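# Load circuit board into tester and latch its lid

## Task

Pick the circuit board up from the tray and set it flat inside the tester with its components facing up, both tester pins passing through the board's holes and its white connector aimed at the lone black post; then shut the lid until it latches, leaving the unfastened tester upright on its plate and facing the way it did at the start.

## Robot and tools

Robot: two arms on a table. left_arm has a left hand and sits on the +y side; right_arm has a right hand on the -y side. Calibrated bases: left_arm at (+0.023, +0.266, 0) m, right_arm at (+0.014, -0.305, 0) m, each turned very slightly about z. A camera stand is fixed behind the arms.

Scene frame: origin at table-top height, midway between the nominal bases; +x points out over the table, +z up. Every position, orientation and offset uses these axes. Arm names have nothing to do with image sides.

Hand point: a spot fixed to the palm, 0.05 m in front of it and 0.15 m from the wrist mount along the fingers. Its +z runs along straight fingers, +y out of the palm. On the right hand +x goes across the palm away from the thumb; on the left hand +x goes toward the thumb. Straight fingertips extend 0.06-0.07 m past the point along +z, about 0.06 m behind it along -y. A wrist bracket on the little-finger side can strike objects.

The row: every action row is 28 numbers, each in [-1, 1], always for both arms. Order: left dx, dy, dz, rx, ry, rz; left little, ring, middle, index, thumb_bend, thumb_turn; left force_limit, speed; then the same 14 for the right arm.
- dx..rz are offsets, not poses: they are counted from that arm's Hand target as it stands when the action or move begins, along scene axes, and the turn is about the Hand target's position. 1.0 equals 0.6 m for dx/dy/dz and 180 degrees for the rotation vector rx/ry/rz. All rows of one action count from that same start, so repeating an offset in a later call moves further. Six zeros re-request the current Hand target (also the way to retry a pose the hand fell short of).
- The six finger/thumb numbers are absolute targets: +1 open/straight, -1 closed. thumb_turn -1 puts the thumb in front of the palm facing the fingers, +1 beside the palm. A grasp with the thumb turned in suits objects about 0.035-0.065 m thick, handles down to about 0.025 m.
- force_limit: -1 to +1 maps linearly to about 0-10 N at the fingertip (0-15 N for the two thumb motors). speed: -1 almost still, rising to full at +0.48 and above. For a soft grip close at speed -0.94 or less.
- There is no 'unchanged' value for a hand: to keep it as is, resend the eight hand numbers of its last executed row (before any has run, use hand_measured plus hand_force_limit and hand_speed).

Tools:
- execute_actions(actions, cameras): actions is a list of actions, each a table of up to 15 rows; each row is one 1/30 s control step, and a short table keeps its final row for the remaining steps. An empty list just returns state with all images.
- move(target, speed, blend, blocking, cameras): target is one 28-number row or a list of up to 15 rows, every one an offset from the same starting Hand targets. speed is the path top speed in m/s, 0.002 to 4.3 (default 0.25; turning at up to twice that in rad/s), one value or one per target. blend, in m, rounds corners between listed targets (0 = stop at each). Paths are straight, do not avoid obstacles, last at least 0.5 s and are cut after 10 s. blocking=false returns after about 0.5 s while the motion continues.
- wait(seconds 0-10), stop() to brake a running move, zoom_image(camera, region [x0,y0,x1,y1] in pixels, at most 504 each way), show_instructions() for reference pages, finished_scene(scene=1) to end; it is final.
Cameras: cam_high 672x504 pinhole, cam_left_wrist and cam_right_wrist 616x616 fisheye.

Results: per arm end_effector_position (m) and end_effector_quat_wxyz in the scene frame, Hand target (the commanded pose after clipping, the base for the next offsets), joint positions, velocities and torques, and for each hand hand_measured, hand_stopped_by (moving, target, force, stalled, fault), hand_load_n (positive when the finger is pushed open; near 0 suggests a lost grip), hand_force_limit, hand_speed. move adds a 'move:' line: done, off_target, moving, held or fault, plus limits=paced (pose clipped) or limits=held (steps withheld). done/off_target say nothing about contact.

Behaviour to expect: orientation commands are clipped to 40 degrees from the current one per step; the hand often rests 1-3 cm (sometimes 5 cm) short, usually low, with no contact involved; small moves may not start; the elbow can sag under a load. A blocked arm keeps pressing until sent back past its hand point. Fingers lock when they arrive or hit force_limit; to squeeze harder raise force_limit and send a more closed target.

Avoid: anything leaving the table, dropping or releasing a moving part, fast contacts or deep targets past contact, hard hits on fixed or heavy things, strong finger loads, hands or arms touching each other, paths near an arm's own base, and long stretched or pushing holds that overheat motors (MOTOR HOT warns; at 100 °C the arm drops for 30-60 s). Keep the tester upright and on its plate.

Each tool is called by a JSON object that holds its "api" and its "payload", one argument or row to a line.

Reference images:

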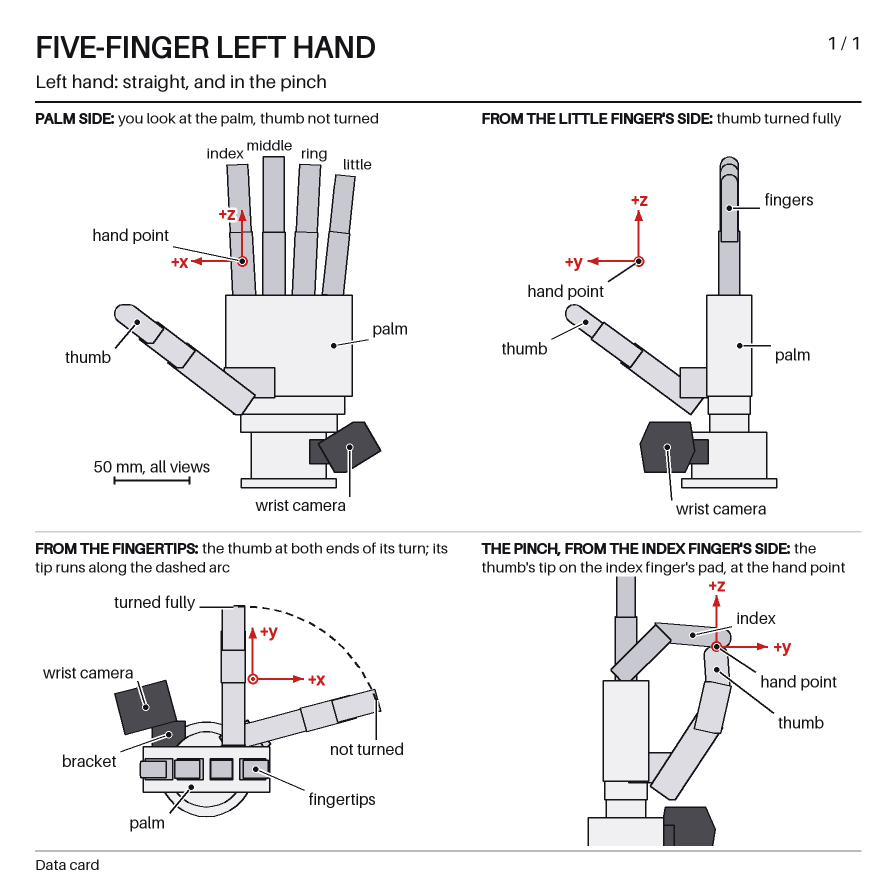

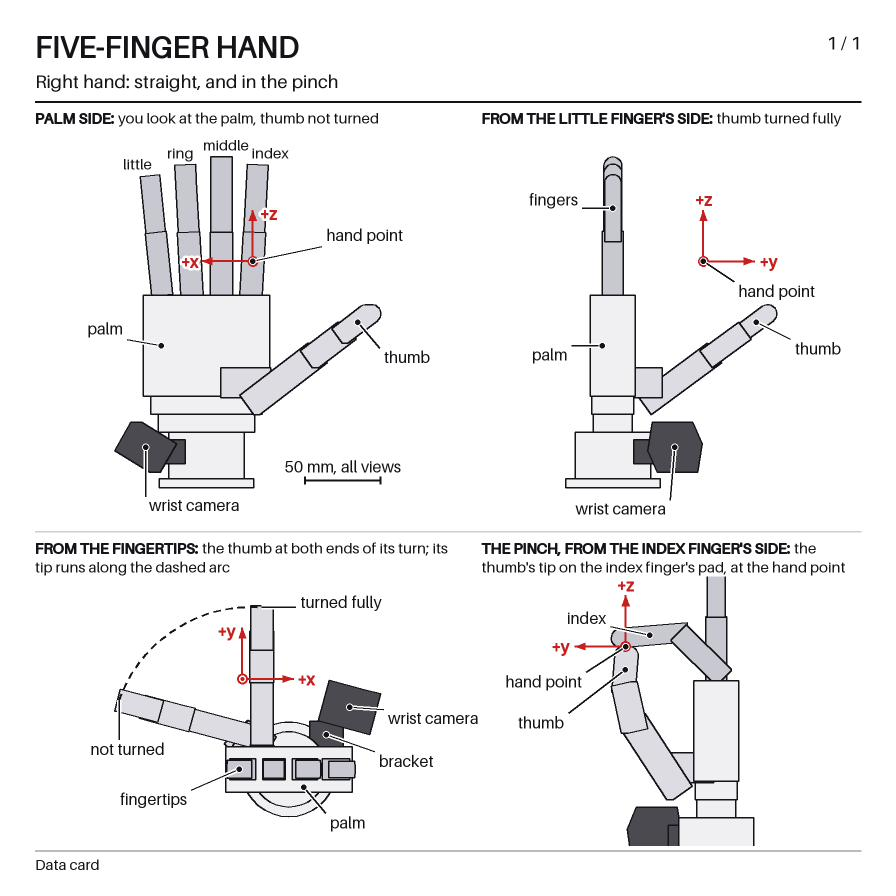

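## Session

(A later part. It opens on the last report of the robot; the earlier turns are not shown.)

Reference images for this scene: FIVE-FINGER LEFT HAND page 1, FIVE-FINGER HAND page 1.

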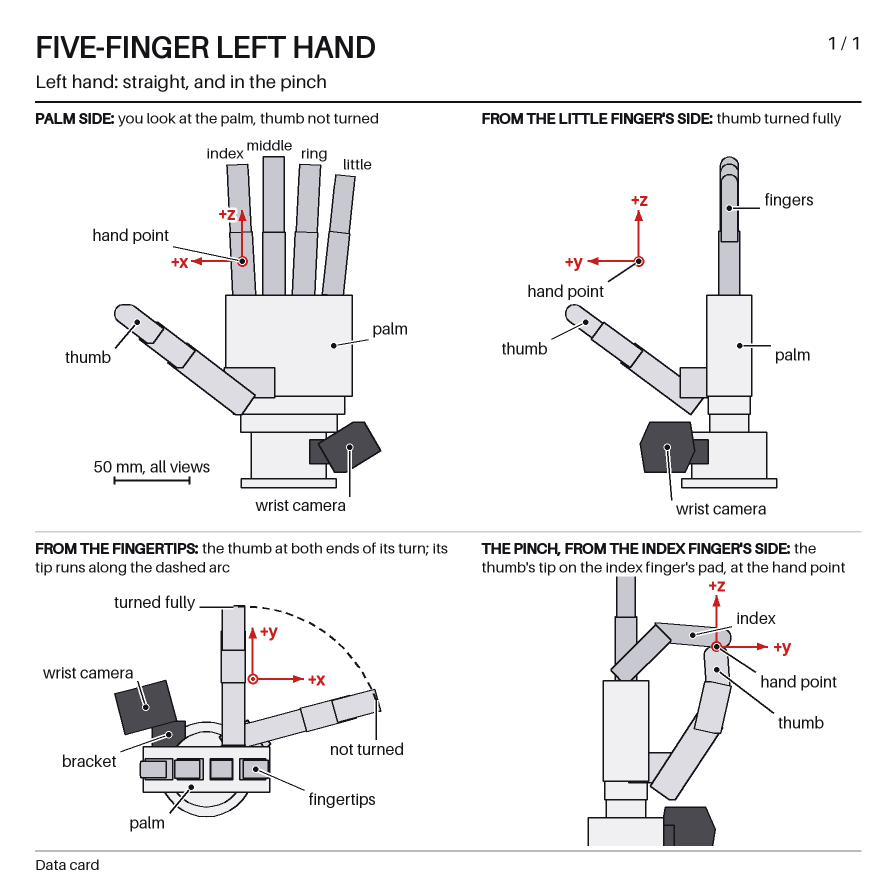

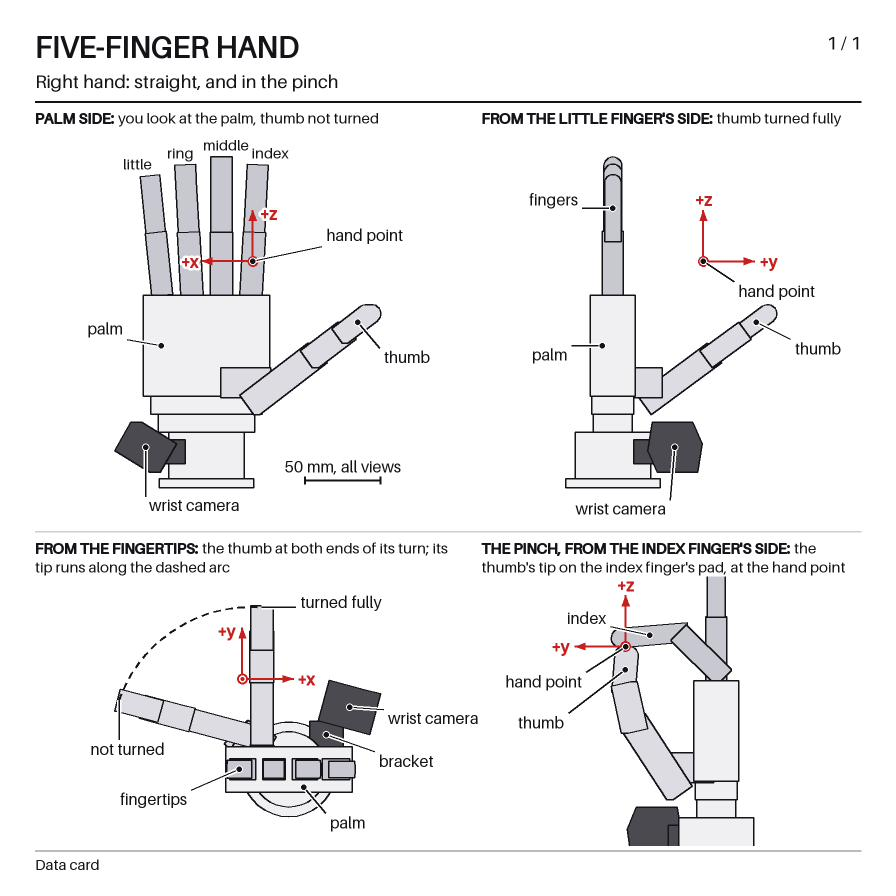

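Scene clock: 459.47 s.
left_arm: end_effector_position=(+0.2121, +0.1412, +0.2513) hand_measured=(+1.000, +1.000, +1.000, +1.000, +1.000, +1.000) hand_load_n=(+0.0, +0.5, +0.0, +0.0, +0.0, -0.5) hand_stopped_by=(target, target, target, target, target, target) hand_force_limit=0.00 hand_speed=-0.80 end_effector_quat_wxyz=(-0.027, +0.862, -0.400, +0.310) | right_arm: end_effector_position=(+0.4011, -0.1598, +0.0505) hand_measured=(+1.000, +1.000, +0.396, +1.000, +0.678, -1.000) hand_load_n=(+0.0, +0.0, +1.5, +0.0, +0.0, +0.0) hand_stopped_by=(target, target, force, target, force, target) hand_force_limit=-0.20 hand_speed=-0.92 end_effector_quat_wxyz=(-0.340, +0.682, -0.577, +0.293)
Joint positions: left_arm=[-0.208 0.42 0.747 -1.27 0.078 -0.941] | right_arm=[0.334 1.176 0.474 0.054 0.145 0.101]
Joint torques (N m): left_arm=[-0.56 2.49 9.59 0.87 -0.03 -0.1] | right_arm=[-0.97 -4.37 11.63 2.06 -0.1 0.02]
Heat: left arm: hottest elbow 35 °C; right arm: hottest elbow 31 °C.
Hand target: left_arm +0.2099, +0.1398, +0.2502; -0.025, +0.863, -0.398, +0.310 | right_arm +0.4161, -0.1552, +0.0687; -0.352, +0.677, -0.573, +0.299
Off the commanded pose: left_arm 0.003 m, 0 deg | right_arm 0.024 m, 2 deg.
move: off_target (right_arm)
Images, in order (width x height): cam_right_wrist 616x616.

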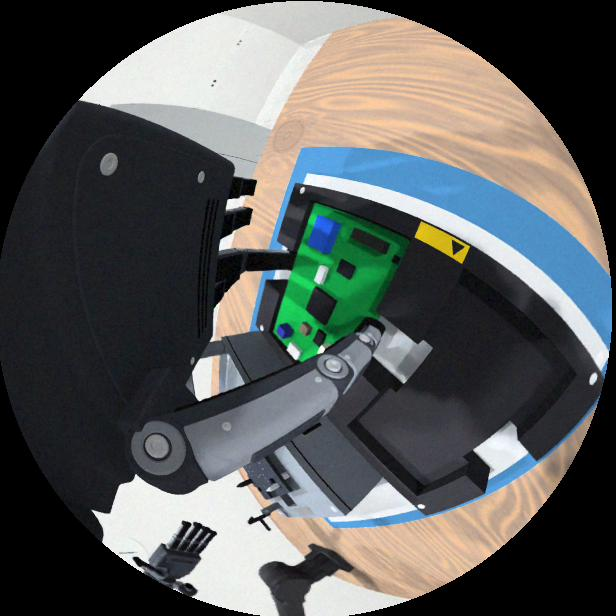

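{"api": "move", "payload": {
  "target": [0,0,0,0,0,0,1,1,1,1,1,1,0,-0.8,0,0,0.07,0.0043,-0.0274,0,1,1,0.45,1,0.95,-1,-0.2,0],
  "cameras": ["cam_right_wrist","cam_high"],
  "speed": 0.15
}}

{"api": "zoom_image", "payload": {
  "camera": "cam_right_wrist",
  "region": [220, 200, 470, 420]
}}

Scene clock: 480.03 s.
left_arm: end_effector_position=(+0.2121, +0.1412, +0.2513) hand_measured=(+1.000, +1.000, +1.000, +1.000, +1.000, +1.000) hand_load_n=(+0.0, +0.0, +0.0, +0.0, +0.0, +0.0) hand_stopped_by=(target, target, target, target, target, target) hand_force_limit=0.00 hand_speed=-0.80 end_effector_quat_wxyz=(-0.027, +0.862, -0.400, +0.310) | right_arm: end_effector_position=(+0.4012, -0.1612, +0.0889) hand_measured=(+1.000, +1.000, +0.450, +1.000, +0.950, -1.000) hand_load_n=(+0.0, +0.0, +0.0, +0.5, +0.0, +0.0) hand_stopped_by=(target, target, target, target, target, target) hand_force_limit=-0.20 hand_speed=0.00 end_effector_quat_wxyz=(-0.369, +0.666, -0.568, +0.313)
Joint positions: left_arm=[-0.208 0.42 0.747 -1.27 0.078 -0.941] | right_arm=[0.334 1.059 0.474 0.017 0.152 0.099]
Joint torques (N m): left_arm=[-0.62 2.43 9.58 0.88 -0.02 -0.1] | right_arm=[-0.67 -3.72 12.62 2.48 0.32 -0.02]
Heat: left arm: hottest elbow 35 °C; right arm: hottest elbow 32 °C.
Hand target: left_arm +0.2099, +0.1398, +0.2502; -0.025, +0.863, -0.398, +0.310 | right_arm +0.4161, -0.1552, +0.1107; -0.381, +0.661, -0.559, +0.324
Off the commanded pose: left_arm 0.003 m, 0 deg | right_arm 0.027 m, 2 deg.
move: off_target (right_arm)
Images, in order (width x height): cam_high 672x504, cam_right_wrist 616x616.

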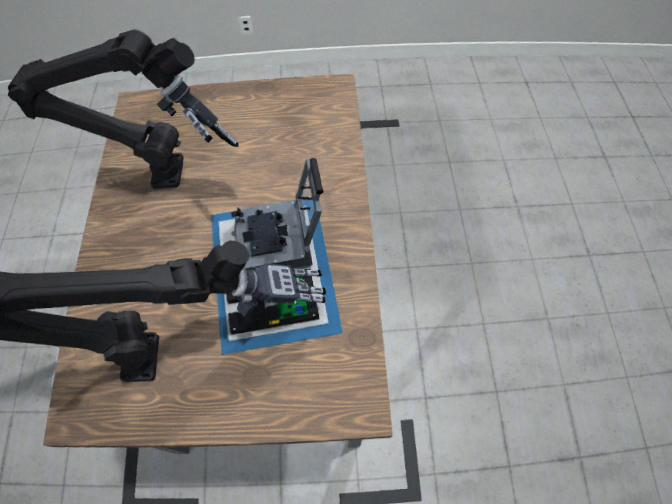

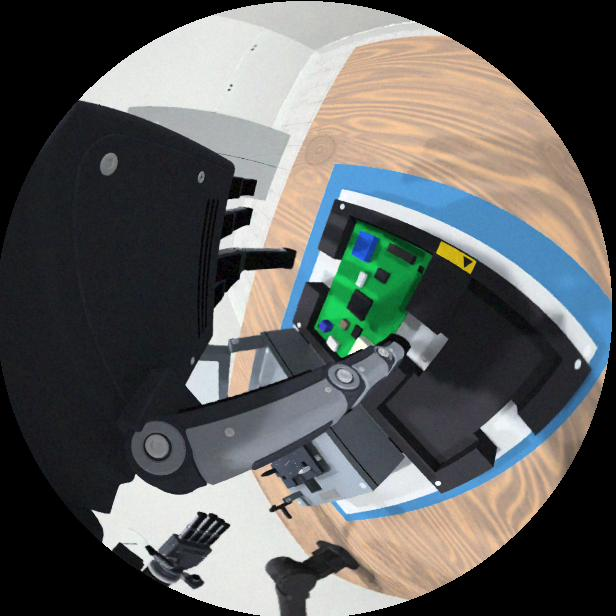

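Scaled by 2.016 from the camera's 616x616 image, which has a finer 880x880 frame.

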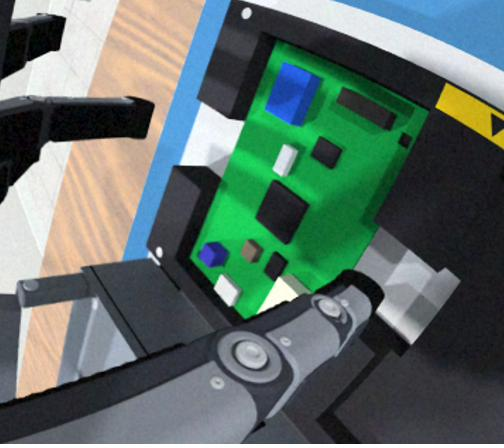

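{"api": "move", "payload": {
  "target": [0,0,0,0,0,0,1,1,1,1,1,1,0,-0.8,-0.0245,-0.0047,-0.088,0,0,0,1,1,0.43,1,1,-1,-0.2,0],
  "cameras": ["cam_right_wrist"],
  "speed": 0.1
}}

{"api": "zoom_image", "payload": {
  "camera": "cam_right_wrist",
  "region": [220, 200, 470, 420]
}}

Scene clock: 486.33 s.
left_arm: end_effector_position=(+0.2121, +0.1412, +0.2513) hand_measured=(+1.000, +1.000, +1.000, +1.000, +1.000, +1.000) hand_load_n=(+0.0, +0.0, +0.0, +0.0, +0.0, +0.0) hand_stopped_by=(target, target, target, target, target, target) hand_force_limit=0.00 hand_speed=-0.80 end_effector_quat_wxyz=(-0.027, +0.862, -0.400, +0.310) | right_arm: end_effector_position=(+0.4038, -0.1599, +0.0630) hand_measured=(+1.000, +1.000, +0.430, +1.000, +1.000, -1.000) hand_load_n=(-0.5, +0.0, +0.0, +0.0, +0.0, +0.0) hand_stopped_by=(target, target, target, target, target, target) hand_force_limit=-0.20 hand_speed=0.00 end_effector_quat_wxyz=(-0.383, +0.657, -0.563, +0.323)
Joint positions: left_arm=[-0.208 0.42 0.747 -1.27 0.078 -0.941] | right_arm=[0.338 1.135 0.41 0.197 0.158 0.098]
Joint torques (N m): left_arm=[-0.62 2.49 9.59 0.85 -0.01 -0.1] | right_arm=[-0.21 -2.43 7.75 3.6 0.32 0.01]
Heat: left arm: hottest elbow 35 °C; right arm: hottest elbow 33 °C.
Hand target: left_arm +0.2099, +0.1398, +0.2502; -0.025, +0.863, -0.398, +0.310 | right_arm +0.4016, -0.1580, +0.0580; -0.381, +0.661, -0.559, +0.324
Off the commanded pose: left_arm 0.003 m, 0 deg | right_arm 0.006 m, 1 deg.
move: done
Images, in order (width x height): cam_right_wrist 616x616.

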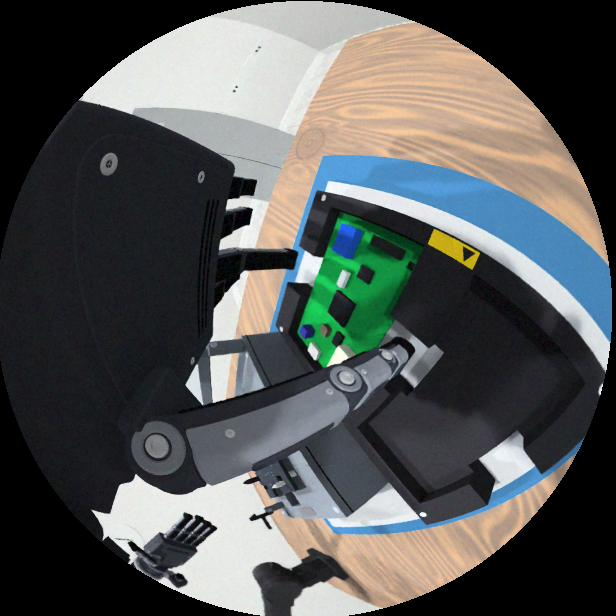

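Scaled by 2.016 from the camera's 616x616 image, which has a finer 880x880 frame.

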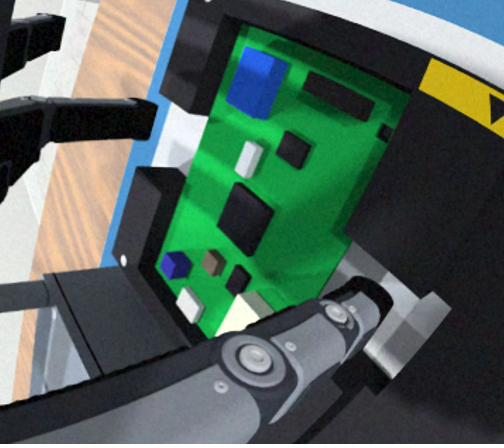

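{"api": "move", "payload": {
  "target": [0,0,0,0,0,0,1,1,1,1,1,1,0,-0.8,0,0,-0.0217,0,0,0,1,1,0.43,1,1,-1,-0.2,0],
  "cameras": ["cam_right_wrist"],
  "speed": 0.05
}}

{"api": "zoom_image", "payload": {
  "camera": "cam_right_wrist",
  "region": [220, 200, 470, 420]
}}

Scene clock: 491.00 s.
left_arm: end_effector_position=(+0.2121, +0.1412, +0.2513) hand_measured=(+1.000, +1.000, +1.000, +1.000, +1.000, +1.000) hand_load_n=(+0.0, +0.0, +0.0, +0.0, +0.0, -0.5) hand_stopped_by=(target, target, target, target, target, target) hand_force_limit=0.00 hand_speed=-0.80 end_effector_quat_wxyz=(-0.027, +0.862, -0.400, +0.310) | right_arm: end_effector_position=(+0.4048, -0.1595, +0.0512) hand_measured=(+1.000, +1.000, +0.430, +1.000, +1.000, -1.000) hand_load_n=(+0.0, +0.0, +0.0, +0.0, +0.0, +0.0) hand_stopped_by=(target, target, target, target, target, target) hand_force_limit=-0.20 hand_speed=0.00 end_effector_quat_wxyz=(-0.384, +0.657, -0.563, +0.324)
Joint positions: left_arm=[-0.208 0.42 0.747 -1.27 0.078 -0.941] | right_arm=[0.338 1.177 0.394 0.258 0.158 0.098]
Joint torques (N m): left_arm=[-0.62 2.49 9.55 0.87 -0.01 -0.1] | right_arm=[-0.26 -2.78 6.97 3.58 0.31 0]
Heat: left arm: hottest elbow 35 °C; right arm: hottest elbow 33 °C.
Hand target: left_arm +0.2099, +0.1398, +0.2502; -0.025, +0.863, -0.398, +0.310 | right_arm +0.4015, -0.1580, +0.0449; -0.381, +0.661, -0.559, +0.324
Off the commanded pose: left_arm 0.003 m, 0 deg | right_arm 0.007 m, 1 deg.
move: done
Images, in order (width x height): cam_right_wrist 616x616.

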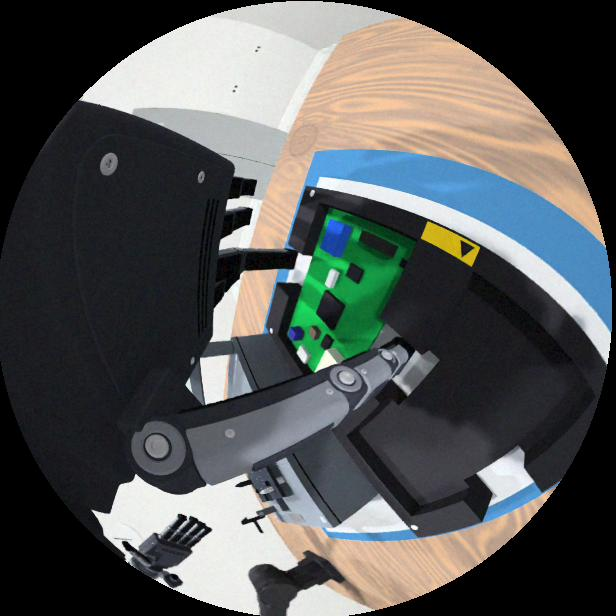

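Scaled by 2.016 from the camera's 616x616 image, which has a finer 880x880 frame.

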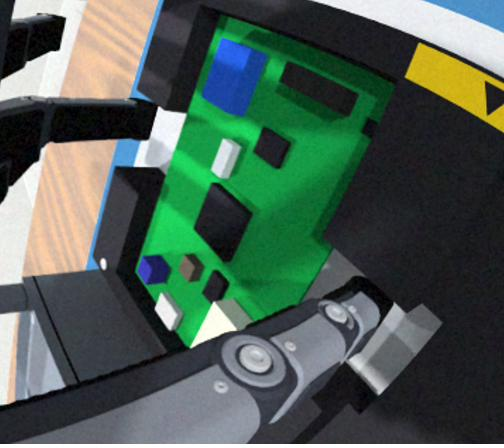

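{"api": "move", "payload": {
  "target": [0,0,0,0,0,0,1,1,1,1,1,1,0,-0.8,0,0.012,0.0,0,0,0,1,1,0.43,1,1,-1,-0.2,0],
  "cameras": ["cam_right_wrist"],
  "speed": 0.05
}}

{"api": "zoom_image", "payload": {
  "camera": "cam_right_wrist",
  "region": [220, 200, 470, 420]
}}

Scene clock: 500.33 s.
left_arm: end_effector_position=(+0.2121, +0.1412, +0.2513) hand_measured=(+1.000, +1.000, +1.000, +1.000, +1.000, +1.000) hand_load_n=(+0.0, +0.0, +0.0, +0.0, -0.5, +0.0) hand_stopped_by=(target, target, target, target, target, target) hand_force_limit=0.00 hand_speed=-0.80 end_effector_quat_wxyz=(-0.027, +0.862, -0.400, +0.310) | right_arm: end_effector_position=(+0.4021, -0.1540, +0.0480) hand_measured=(+1.000, +1.000, +0.430, +1.000, +1.000, -1.000) hand_load_n=(+0.0, +0.0, +0.0, +0.0, +0.0, +0.0) hand_stopped_by=(target, target, target, target, target, target) hand_force_limit=-0.20 hand_speed=0.00 end_effector_quat_wxyz=(-0.380, +0.662, -0.559, +0.325)
Joint positions: left_arm=[-0.208 0.42 0.747 -1.27 0.078 -0.941] | right_arm=[0.363 1.185 0.394 0.258 0.179 0.098]
Joint torques (N m): left_arm=[-0.5 2.37 9.58 0.87 -0.02 -0.1] | right_arm=[-0.32 -2.55 7.39 3.56 0.31 0.1]
Heat: left arm: hottest elbow 35 °C; right arm: hottest elbow 33 °C.
Hand target: left_arm +0.2099, +0.1398, +0.2502; -0.025, +0.863, -0.398, +0.310 | right_arm +0.4015, -0.1507, +0.0450; -0.381, +0.661, -0.559, +0.324
Off the commanded pose: left_arm 0.003 m, 0 deg | right_arm 0.004 m, 0 deg.
move: done
Images, in order (width x height): cam_right_wrist 616x616.

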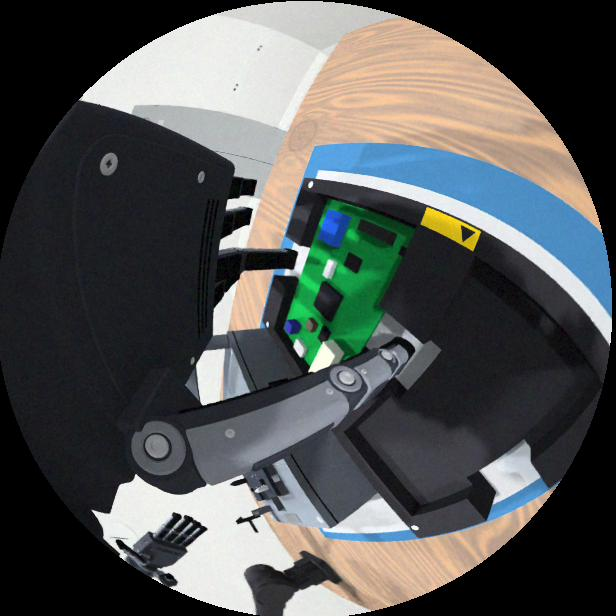

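Scaled by 2.016 from the camera's 616x616 image, which has a finer 880x880 frame.

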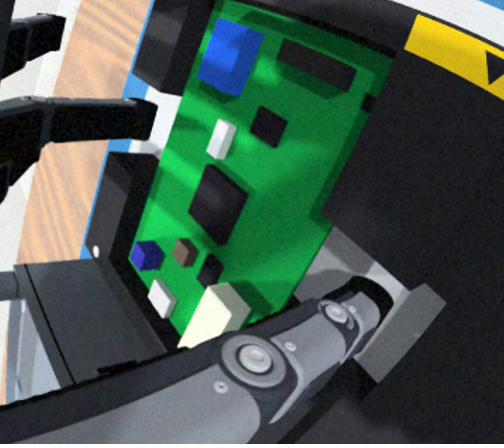

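{"api": "move", "payload": {
  "target": [
    [0,0,0,0,0,0,1,1,1,1,1,1,0,-0.8,0.015,0.003,0.06,0,0,0,1,1,0.43,1,1,-1,-0.2,0],
    [0,0,0,0,0,0,1,1,1,1,1,1,0,-0.8,0,0,0.002,0,0,0,1,1,0.43,1,1,-1,-0.2,0]
  ],
  "cameras": ["cam_right_wrist"],
  "speed": 0.08
}}

{"api": "zoom_image", "payload": {
  "camera": "cam_right_wrist",
  "region": [220, 200, 470, 420]
}}

Scene clock: 509.00 s.
left_arm: end_effector_position=(+0.2121, +0.1412, +0.2513) hand_measured=(+1.000, +1.000, +1.000, +1.000, +1.000, +1.000) hand_load_n=(+0.0, +0.0, +0.0, +0.0, +0.0, +0.0) hand_stopped_by=(target, target, target, target, target, target) hand_force_limit=0.00 hand_speed=-0.80 end_effector_quat_wxyz=(-0.027, +0.862, -0.400, +0.310) | right_arm: end_effector_position=(+0.4044, -0.1532, +0.0517) hand_measured=(+1.000, +1.000, +0.430, +1.000, +1.000, -1.000) hand_load_n=(+0.0, +0.0, +0.0, +0.0, +0.0, +0.0) hand_stopped_by=(target, target, target, target, target, target) hand_force_limit=-0.20 hand_speed=0.00 end_effector_quat_wxyz=(-0.381, +0.660, -0.559, +0.326)
Joint positions: left_arm=[-0.208 0.42 0.747 -1.27 0.078 -0.941] | right_arm=[0.363 1.182 0.401 0.252 0.18 0.098]
Joint torques (N m): left_arm=[-0.67 2.43 9.58 0.87 -0.02 -0.1] | right_arm=[-0.15 -2.73 7.12 3.47 0.32 0.14]
Heat: left arm: hottest elbow 35 °C; right arm: hottest elbow 33 °C.
Hand target: left_arm +0.2099, +0.1398, +0.2502; -0.025, +0.863, -0.398, +0.310 | right_arm +0.4015, -0.1508, +0.0462; -0.381, +0.661, -0.559, +0.324
Off the commanded pose: left_arm 0.003 m, 0 deg | right_arm 0.007 m, 0 deg.
move: done
Images, in order (width x height): cam_right_wrist 616x616.

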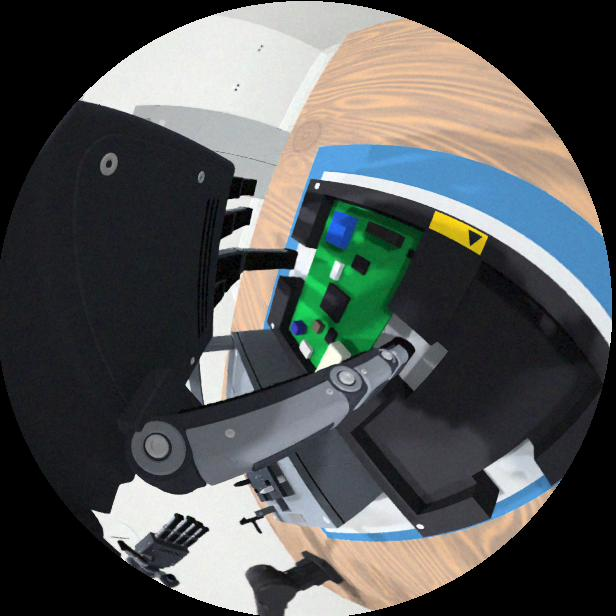

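Scaled by 2.016 from the camera's 616x616 image, which has a finer 880x880 frame.

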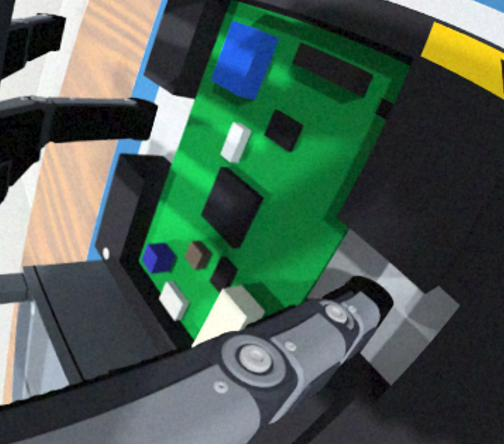

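{"api": "move", "payload": {
  "target": [
    [0,0,0,0,0,0,1,1,1,1,1,1,0,-0.8,0,0,0,0,0,0,1,1,0.15,1,1,-1,-0.75,-0.92],
    [0,0,0,0,0,0,1,1,1,1,1,1,0,-0.8,0,0,0,0,0,0,1,1,0.15,1,0.5,-1,-0.75,-0.92]
  ],
  "cameras": ["cam_right_wrist"],
  "speed": 0.08
}}

{"api": "zoom_image", "payload": {
  "camera": "cam_right_wrist",
  "region": [220, 200, 470, 420]
}}

Scene clock: 518.27 s.
left_arm: end_effector_position=(+0.2121, +0.1412, +0.2513) hand_measured=(+1.000, +1.000, +1.000, +1.000, +1.000, +1.000) hand_load_n=(+0.0, +0.0, +0.0, +0.0, +0.0, -0.5) hand_stopped_by=(target, target, target, target, target, target) hand_force_limit=0.00 hand_speed=-0.80 end_effector_quat_wxyz=(-0.027, +0.862, -0.400, +0.310) | right_arm: end_effector_position=(+0.4044, -0.1532, +0.0517) hand_measured=(+1.000, +1.000, +0.150, +1.000, +0.500, -1.000) hand_load_n=(+0.0, +0.0, +0.0, +0.0, +0.0, +0.0) hand_stopped_by=(target, target, target, target, target, target) hand_force_limit=-0.75 hand_speed=-0.92 end_effector_quat_wxyz=(-0.381, +0.660, -0.559, +0.326)
Joint positions: left_arm=[-0.208 0.42 0.747 -1.27 0.078 -0.941] | right_arm=[0.363 1.182 0.401 0.252 0.18 0.098]
Joint torques (N m): left_arm=[-0.62 2.49 9.57 0.87 -0.02 -0.11] | right_arm=[0.26 -2.9 7.04 3.58 0.32 0.13]
Heat: left arm: hottest elbow 35 °C; right arm: hottest elbow 32 °C.
Hand target: left_arm +0.2099, +0.1398, +0.2502; -0.025, +0.863, -0.398, +0.310 | right_arm +0.4015, -0.1508, +0.0462; -0.381, +0.661, -0.559, +0.324
Off the commanded pose: left_arm 0.003 m, 0 deg | right_arm 0.007 m, 0 deg.
move: done
Images, in order (width x height): cam_right_wrist 616x616.

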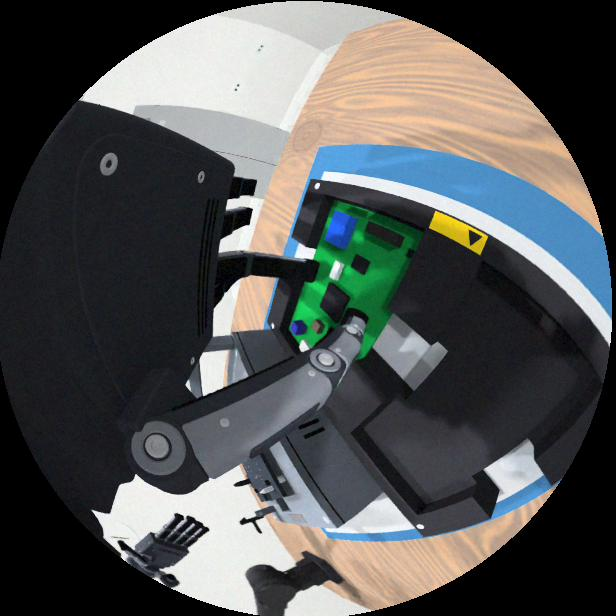

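Scaled by 2.016 from the camera's 616x616 image, which has a finer 880x880 frame.

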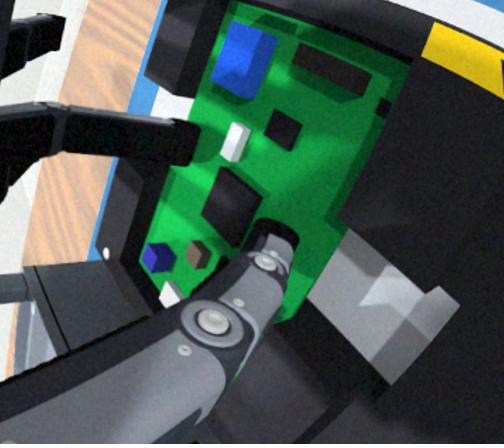

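{"api": "move", "payload": {
  "target": [
    [0,0,0,0,0,0,1,1,1,1,1,1,0,-0.8,0,0,0,0,0,0,1,1,0.43,1,1,-1,-0.75,0],
    [0,0,0,0,0,0,1,1,1,1,1,1,0,-0.8,0,0,-0.021,0,0,0,1,1,0.43,1,1,-1,-0.75,0]
  ],
  "cameras": ["cam_right_wrist"],
  "speed": 0.04
}}

{"api": "zoom_image", "payload": {
  "camera": "cam_right_wrist",
  "region": [220, 200, 470, 420]
}}

Scene clock: 525.33 s.
left_arm: end_effector_position=(+0.2121, +0.1412, +0.2513) hand_measured=(+1.000, +1.000, +1.000, +1.000, +1.000, +1.000) hand_load_n=(+0.0, +0.0, +0.0, +0.0, +0.0, +0.0) hand_stopped_by=(target, target, target, target, target, target) hand_force_limit=0.00 hand_speed=-0.80 end_effector_quat_wxyz=(-0.027, +0.862, -0.400, +0.310) | right_arm: end_effector_position=(+0.4056, -0.1527, +0.0407) hand_measured=(+1.000, +1.000, +0.430, +1.000, +1.000, -1.000) hand_load_n=(+0.0, +0.0, +0.0, +0.0, +0.0, +0.0) hand_stopped_by=(target, target, target, target, target, target) hand_force_limit=-0.75 hand_speed=0.00 end_effector_quat_wxyz=(-0.383, +0.659, -0.558, +0.327)
Joint positions: left_arm=[-0.208 0.42 0.747 -1.27 0.078 -0.941] | right_arm=[0.363 1.224 0.387 0.312 0.18 0.099]
Joint torques (N m): left_arm=[-0.56 2.43 9.61 0.87 -0.02 -0.1] | right_arm=[-0.38 -2.78 6.54 3.56 0.33 0.12]
Heat: left arm: hottest elbow 35 °C; right arm: hottest elbow 32 °C.
Hand target: left_arm +0.2099, +0.1398, +0.2502; -0.025, +0.863, -0.398, +0.310 | right_arm +0.4014, -0.1508, +0.0334; -0.381, +0.661, -0.559, +0.324
Off the commanded pose: left_arm 0.003 m, 0 deg | right_arm 0.008 m, 0 deg.
move: done
Images, in order (width x height): cam_right_wrist 616x616.

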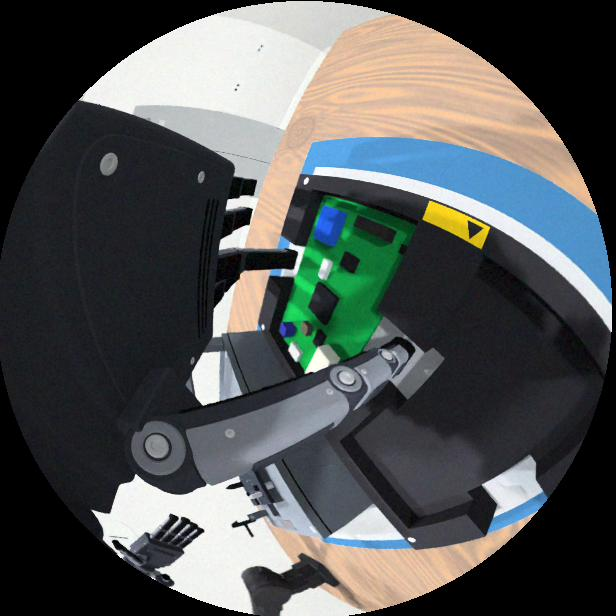

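Scaled by 2.016 from the camera's 616x616 image, which has a finer 880x880 frame.

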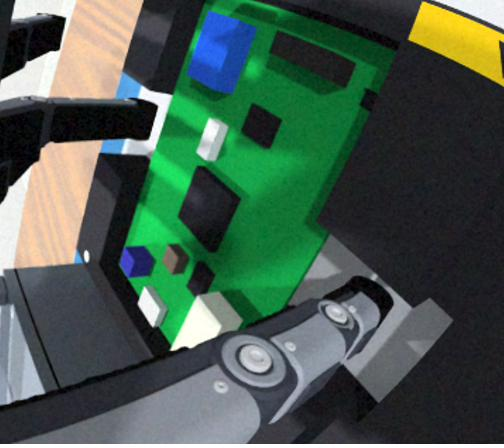

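{"api": "move", "payload": {
  "target": [
    [0,0,0,0,0,0,1,1,1,1,1,1,0,-0.8,0,0,0,0,0,0,1,1,0.25,1,1,-1,-0.75,-0.92],
    [0,0,0,0,0,0,1,1,1,1,1,1,0,-0.8,0,0,0,0,0,0,1,1,0.25,1,0.6,-1,-0.75,-0.92]
  ],
  "cameras": ["cam_right_wrist"],
  "speed": 0.08
}}

{"api": "zoom_image", "payload": {
  "camera": "cam_right_wrist",
  "region": [220, 200, 470, 420]
}}

Scene clock: 532.43 s.
left_arm: end_effector_position=(+0.2121, +0.1412, +0.2513) hand_measured=(+1.000, +1.000, +1.000, +1.000, +1.000, +1.000) hand_load_n=(+0.0, +0.0, +0.5, +0.0, +0.0, +0.0) hand_stopped_by=(target, target, target, target, target, target) hand_force_limit=0.00 hand_speed=-0.80 end_effector_quat_wxyz=(-0.027, +0.862, -0.400, +0.310) | right_arm: end_effector_position=(+0.4059, -0.1526, +0.0408) hand_measured=(+1.000, +1.000, +0.304, +1.000, +0.824, -1.000) hand_load_n=(+0.0, +0.0, +2.5, +0.0, +1.5, +0.0) hand_stopped_by=(target, target, force, target, force, target) hand_force_limit=-0.75 hand_speed=-0.92 end_effector_quat_wxyz=(-0.383, +0.659, -0.558, +0.327)
Joint positions: left_arm=[-0.208 0.42 0.747 -1.27 0.078 -0.941] | right_arm=[0.363 1.225 0.387 0.314 0.18 0.099]
Joint torques (N m): left_arm=[-0.56 2.43 9.59 0.87 -0.02 -0.1] | right_arm=[0.21 -2.73 6.54 3.51 0.32 0.13]
Heat: left arm: hottest elbow 35 °C; right arm: hottest elbow 32 °C.
Hand target: left_arm +0.2099, +0.1398, +0.2502; -0.025, +0.863, -0.398, +0.310 | right_arm +0.4014, -0.1509, +0.0335; -0.381, +0.661, -0.559, +0.324
Off the commanded pose: left_arm 0.003 m, 0 deg | right_arm 0.009 m, 1 deg.
move: done
Images, in order (width x height): cam_right_wrist 616x616.

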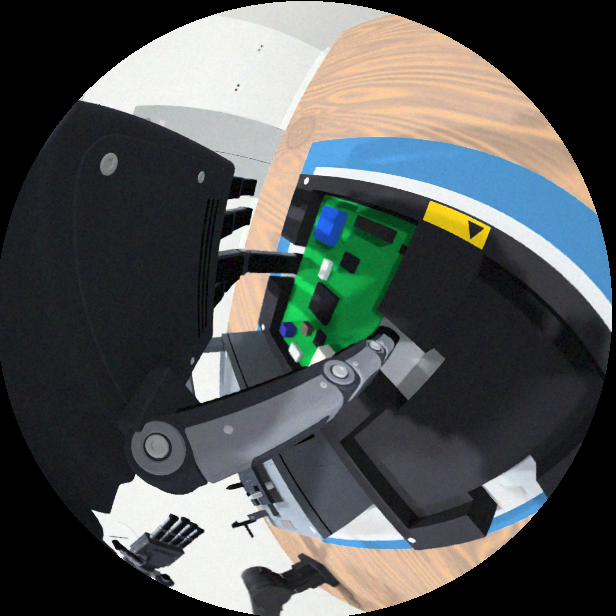

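Scaled by 2.016 from the camera's 616x616 image, which has a finer 880x880 frame.

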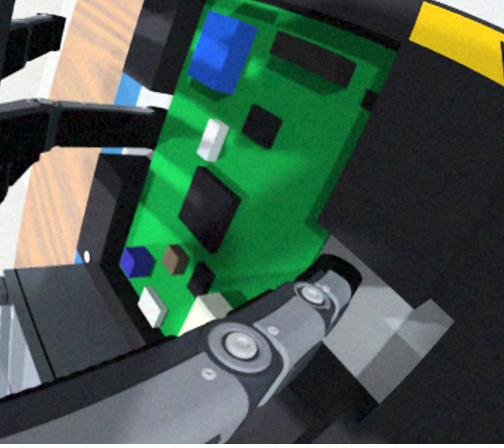

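{"api": "move", "payload": {
  "target": [0,0,0,0,0,0,1,1,1,1,1,1,0,-0.8,0,0,0,0,0,0,1,1,0.2,1,0.5,-1,-0.15,-0.92],
  "cameras": [],
  "speed": 0.08
}}

{"api": "move", "payload": {
  "target": [
    [0,0,0,0,0,0,1,1,1,1,1,1,0,-0.8,0.0327,0.005,0.056,0,0,0,1,1,0.2,1,0.5,-1,-0.15,-0.92],
    [0,0,0,0,0,0,1,1,1,1,1,1,0,-0.8,0.0327,0.005,0.13,0,0,0,1,1,0.2,1,0.5,-1,-0.15,-0.92]
  ],
  "cameras": ["all"],
  "speed": 0.1,
  "blend": 0.01
}}

{"api": "zoom_image", "payload": {
  "camera": "cam_right_wrist",
  "region": [220, 200, 470, 420]
}}

Scene clock: 541.83 s.
left_arm: end_effector_position=(+0.2121, +0.1412, +0.2513) hand_measured=(+1.000, +1.000, +1.000, +1.000, +1.000, +1.000) hand_load_n=(+0.0, +0.0, +0.0, +0.0, +0.0, +0.0) hand_stopped_by=(target, target, target, target, target, target) hand_force_limit=0.00 hand_speed=-0.80 end_effector_quat_wxyz=(-0.027, +0.862, -0.400, +0.310) | right_arm: end_effector_position=(+0.4058, -0.1527, +0.0406) hand_measured=(+1.000, +1.000, +0.298, +1.000, +0.804, -1.000) hand_load_n=(+0.0, +0.0, +9.0, +0.0, +6.5, +0.5) hand_stopped_by=(target, target, force, target, force, target) hand_force_limit=-0.15 hand_speed=-0.92 end_effector_quat_wxyz=(-0.383, +0.659, -0.558, +0.327)
Joint positions: left_arm=[-0.208 0.42 0.747 -1.27 0.078 -0.941] | right_arm=[0.363 1.226 0.387 0.314 0.18 0.099]
Joint torques (N m): left_arm=[-0.62 2.37 9.59 0.85 -0.02 -0.1] | right_arm=[-0.44 -3.19 6.63 3.47 0.31 0.11]
Heat: left arm: hottest elbow 35 °C; right arm: hottest elbow 32 °C.
Hand target: left_arm +0.2099, +0.1398, +0.2502; -0.025, +0.863, -0.398, +0.310 | right_arm +0.4014, -0.1509, +0.0334; -0.381, +0.661, -0.559, +0.324
Off the commanded pose: left_arm 0.003 m, 0 deg | right_arm 0.009 m, 1 deg.
move: done
No camera images: "cameras" was empty.

Scene clock: 543.33 s.
left_arm: end_effector_position=(+0.2121, +0.1412, +0.2513) hand_measured=(+1.000, +1.000, +1.000, +1.000, +1.000, +1.000) hand_load_n=(+0.0, +0.0, +0.0, +0.0, +0.0, +0.0) hand_stopped_by=(target, target, target, target, target, target) hand_force_limit=0.00 hand_speed=-0.80 end_effector_quat_wxyz=(-0.027, +0.862, -0.400, +0.310) | right_arm: end_effector_position=(+0.4024, -0.1528, +0.0860) hand_measured=(+1.000, +1.000, +0.298, +1.000, +0.802, -1.000) hand_load_n=(+0.0, +0.0, +0.0, +0.0, +0.0, +0.0) hand_stopped_by=(target, target, force, target, force, target) hand_force_limit=-0.15 hand_speed=-0.92 end_effector_quat_wxyz=(-0.364, +0.672, -0.563, +0.314)
Joint positions: left_arm=[-0.208 0.42 0.747 -1.27 0.078 -0.941] | right_arm=[0.363 1.082 0.485 0.021 0.174 0.099]
Joint torques (N m): left_arm=[-0.5 2.43 9.57 0.88 -0.02 -0.1] | right_arm=[-1.55 -3.9 12.98 2.3 -0.03 0.04]
Heat: left arm: hottest elbow 35 °C; right arm: hottest elbow 32 °C.
Hand target: left_arm +0.2099, +0.1398, +0.2502; -0.025, +0.863, -0.398, +0.310 | right_arm +0.4211, -0.1478, +0.1115; -0.381, +0.661, -0.559, +0.324
Off the commanded pose: left_arm 0.003 m, 0 deg | right_arm 0.032 m, 3 deg.
move: off_target (right_arm)

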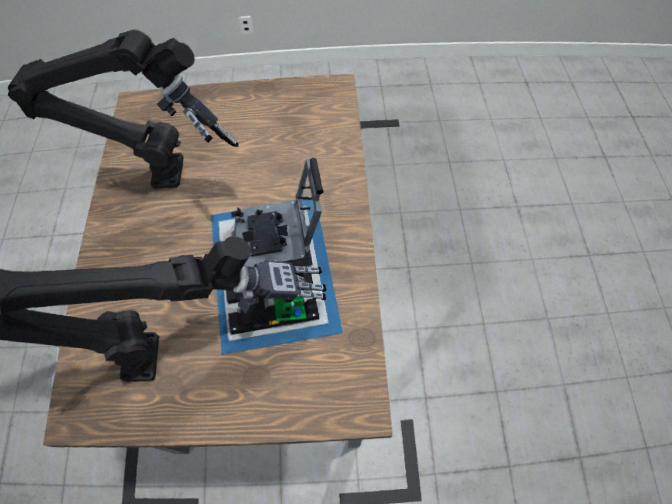

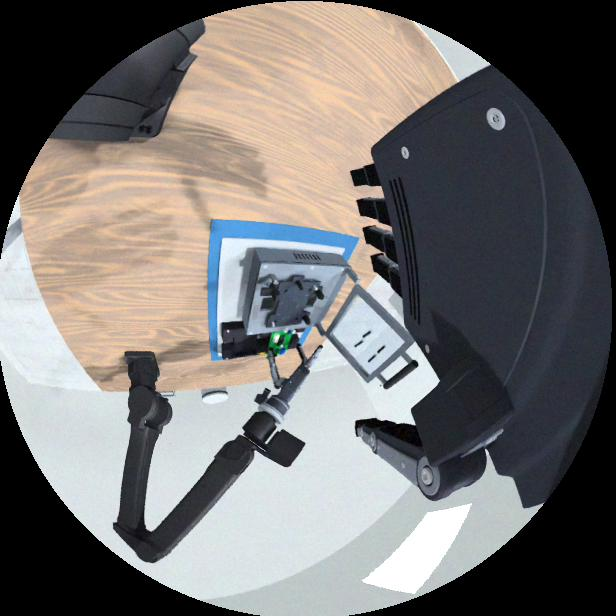

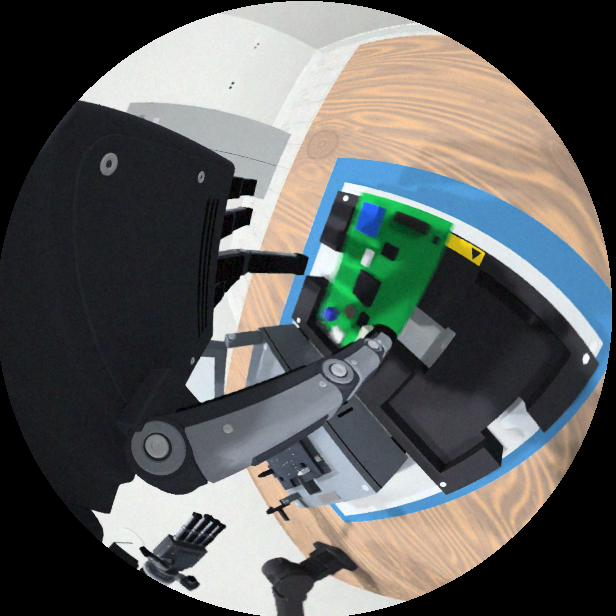

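Scaled by 2.016 from the camera's 616x616 image, which has a finer 880x880 frame.

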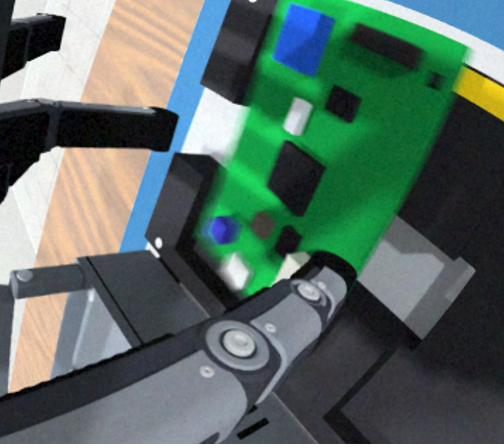

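{"api": "wait", "payload": {
  "seconds": 0.2,
  "cameras": ["cam_high","cam_right_wrist"]
}}

{"api": "zoom_image", "payload": {
  "camera": "cam_right_wrist",
  "region": [220, 180, 470, 400]
}}

Scene clock: 545.77 s.
left_arm: end_effector_position=(+0.2121, +0.1412, +0.2513) hand_measured=(+1.000, +1.000, +1.000, +1.000, +1.000, +1.000) hand_load_n=(+0.0, +0.0, +0.0, +0.0, -0.5, +0.0) hand_stopped_by=(target, target, target, target, target, target) hand_force_limit=0.00 hand_speed=-0.80 end_effector_quat_wxyz=(-0.027, +0.862, -0.400, +0.310) | right_arm: end_effector_position=(+0.4024, -0.1528, +0.0859) hand_measured=(+1.000, +1.000, +0.298, +1.000, +0.802, -1.000) hand_load_n=(+0.0, +0.0, +0.0, +0.0, +0.0, +0.0) hand_stopped_by=(target, target, force, target, force, target) hand_force_limit=-0.15 hand_speed=-0.92 end_effector_quat_wxyz=(-0.364, +0.672, -0.563, +0.314)
Joint positions: left_arm=[-0.208 0.42 0.747 -1.27 0.078 -0.941] | right_arm=[0.363 1.082 0.485 0.021 0.174 0.099]
Joint torques (N m): left_arm=[-0.62 2.43 9.57 0.88 -0.02 -0.1] | right_arm=[-0.97 -4.01 13.01 2.45 -0.01 0.07]
Heat: left arm: hottest elbow 35 °C; right arm: hottest elbow 32 °C.
Hand target: left_arm +0.2099, +0.1398, +0.2502; -0.025, +0.863, -0.398, +0.310 | right_arm +0.4211, -0.1478, +0.1116; -0.381, +0.661, -0.559, +0.324
Off the commanded pose: left_arm 0.003 m, 0 deg | right_arm 0.032 m, 3 deg.
wait: 0.20 s; at rest from the start
Images, in order (width x height): cam_high 672x504, cam_right_wrist 616x616.

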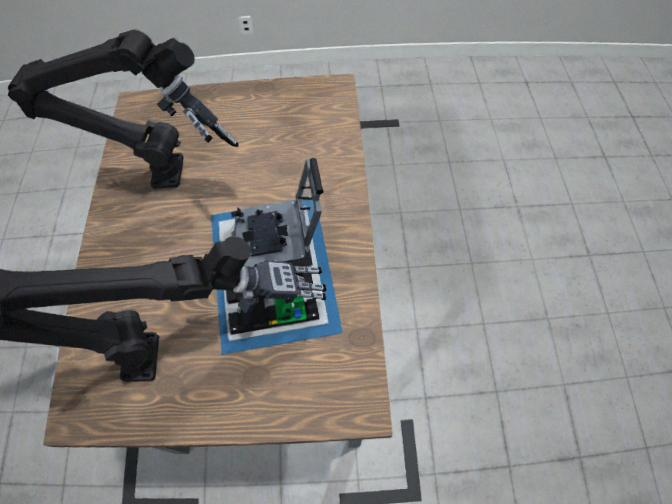

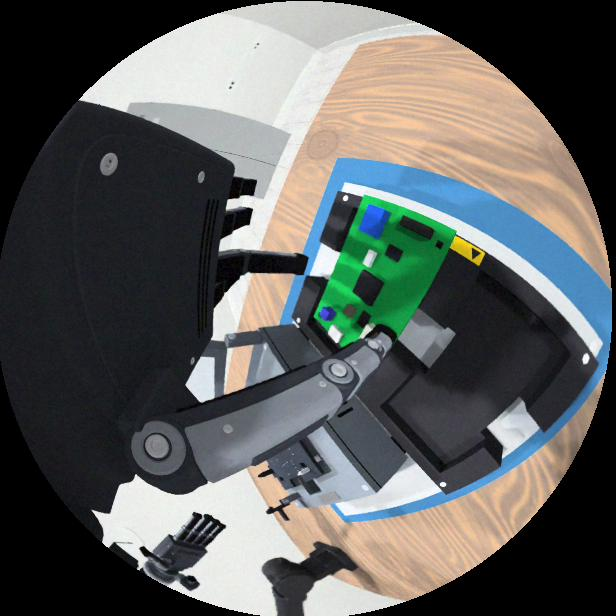

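Scaled by 2.016 from the camera's 616x616 image, which has a finer 880x880 frame.

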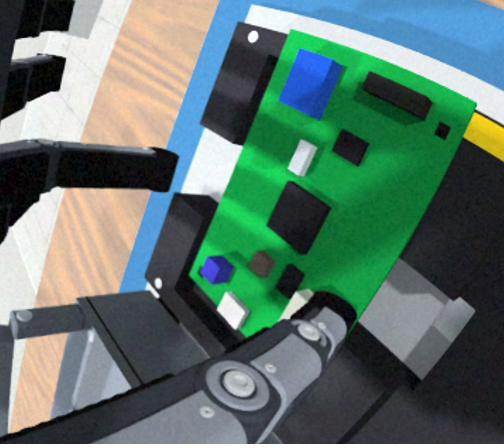

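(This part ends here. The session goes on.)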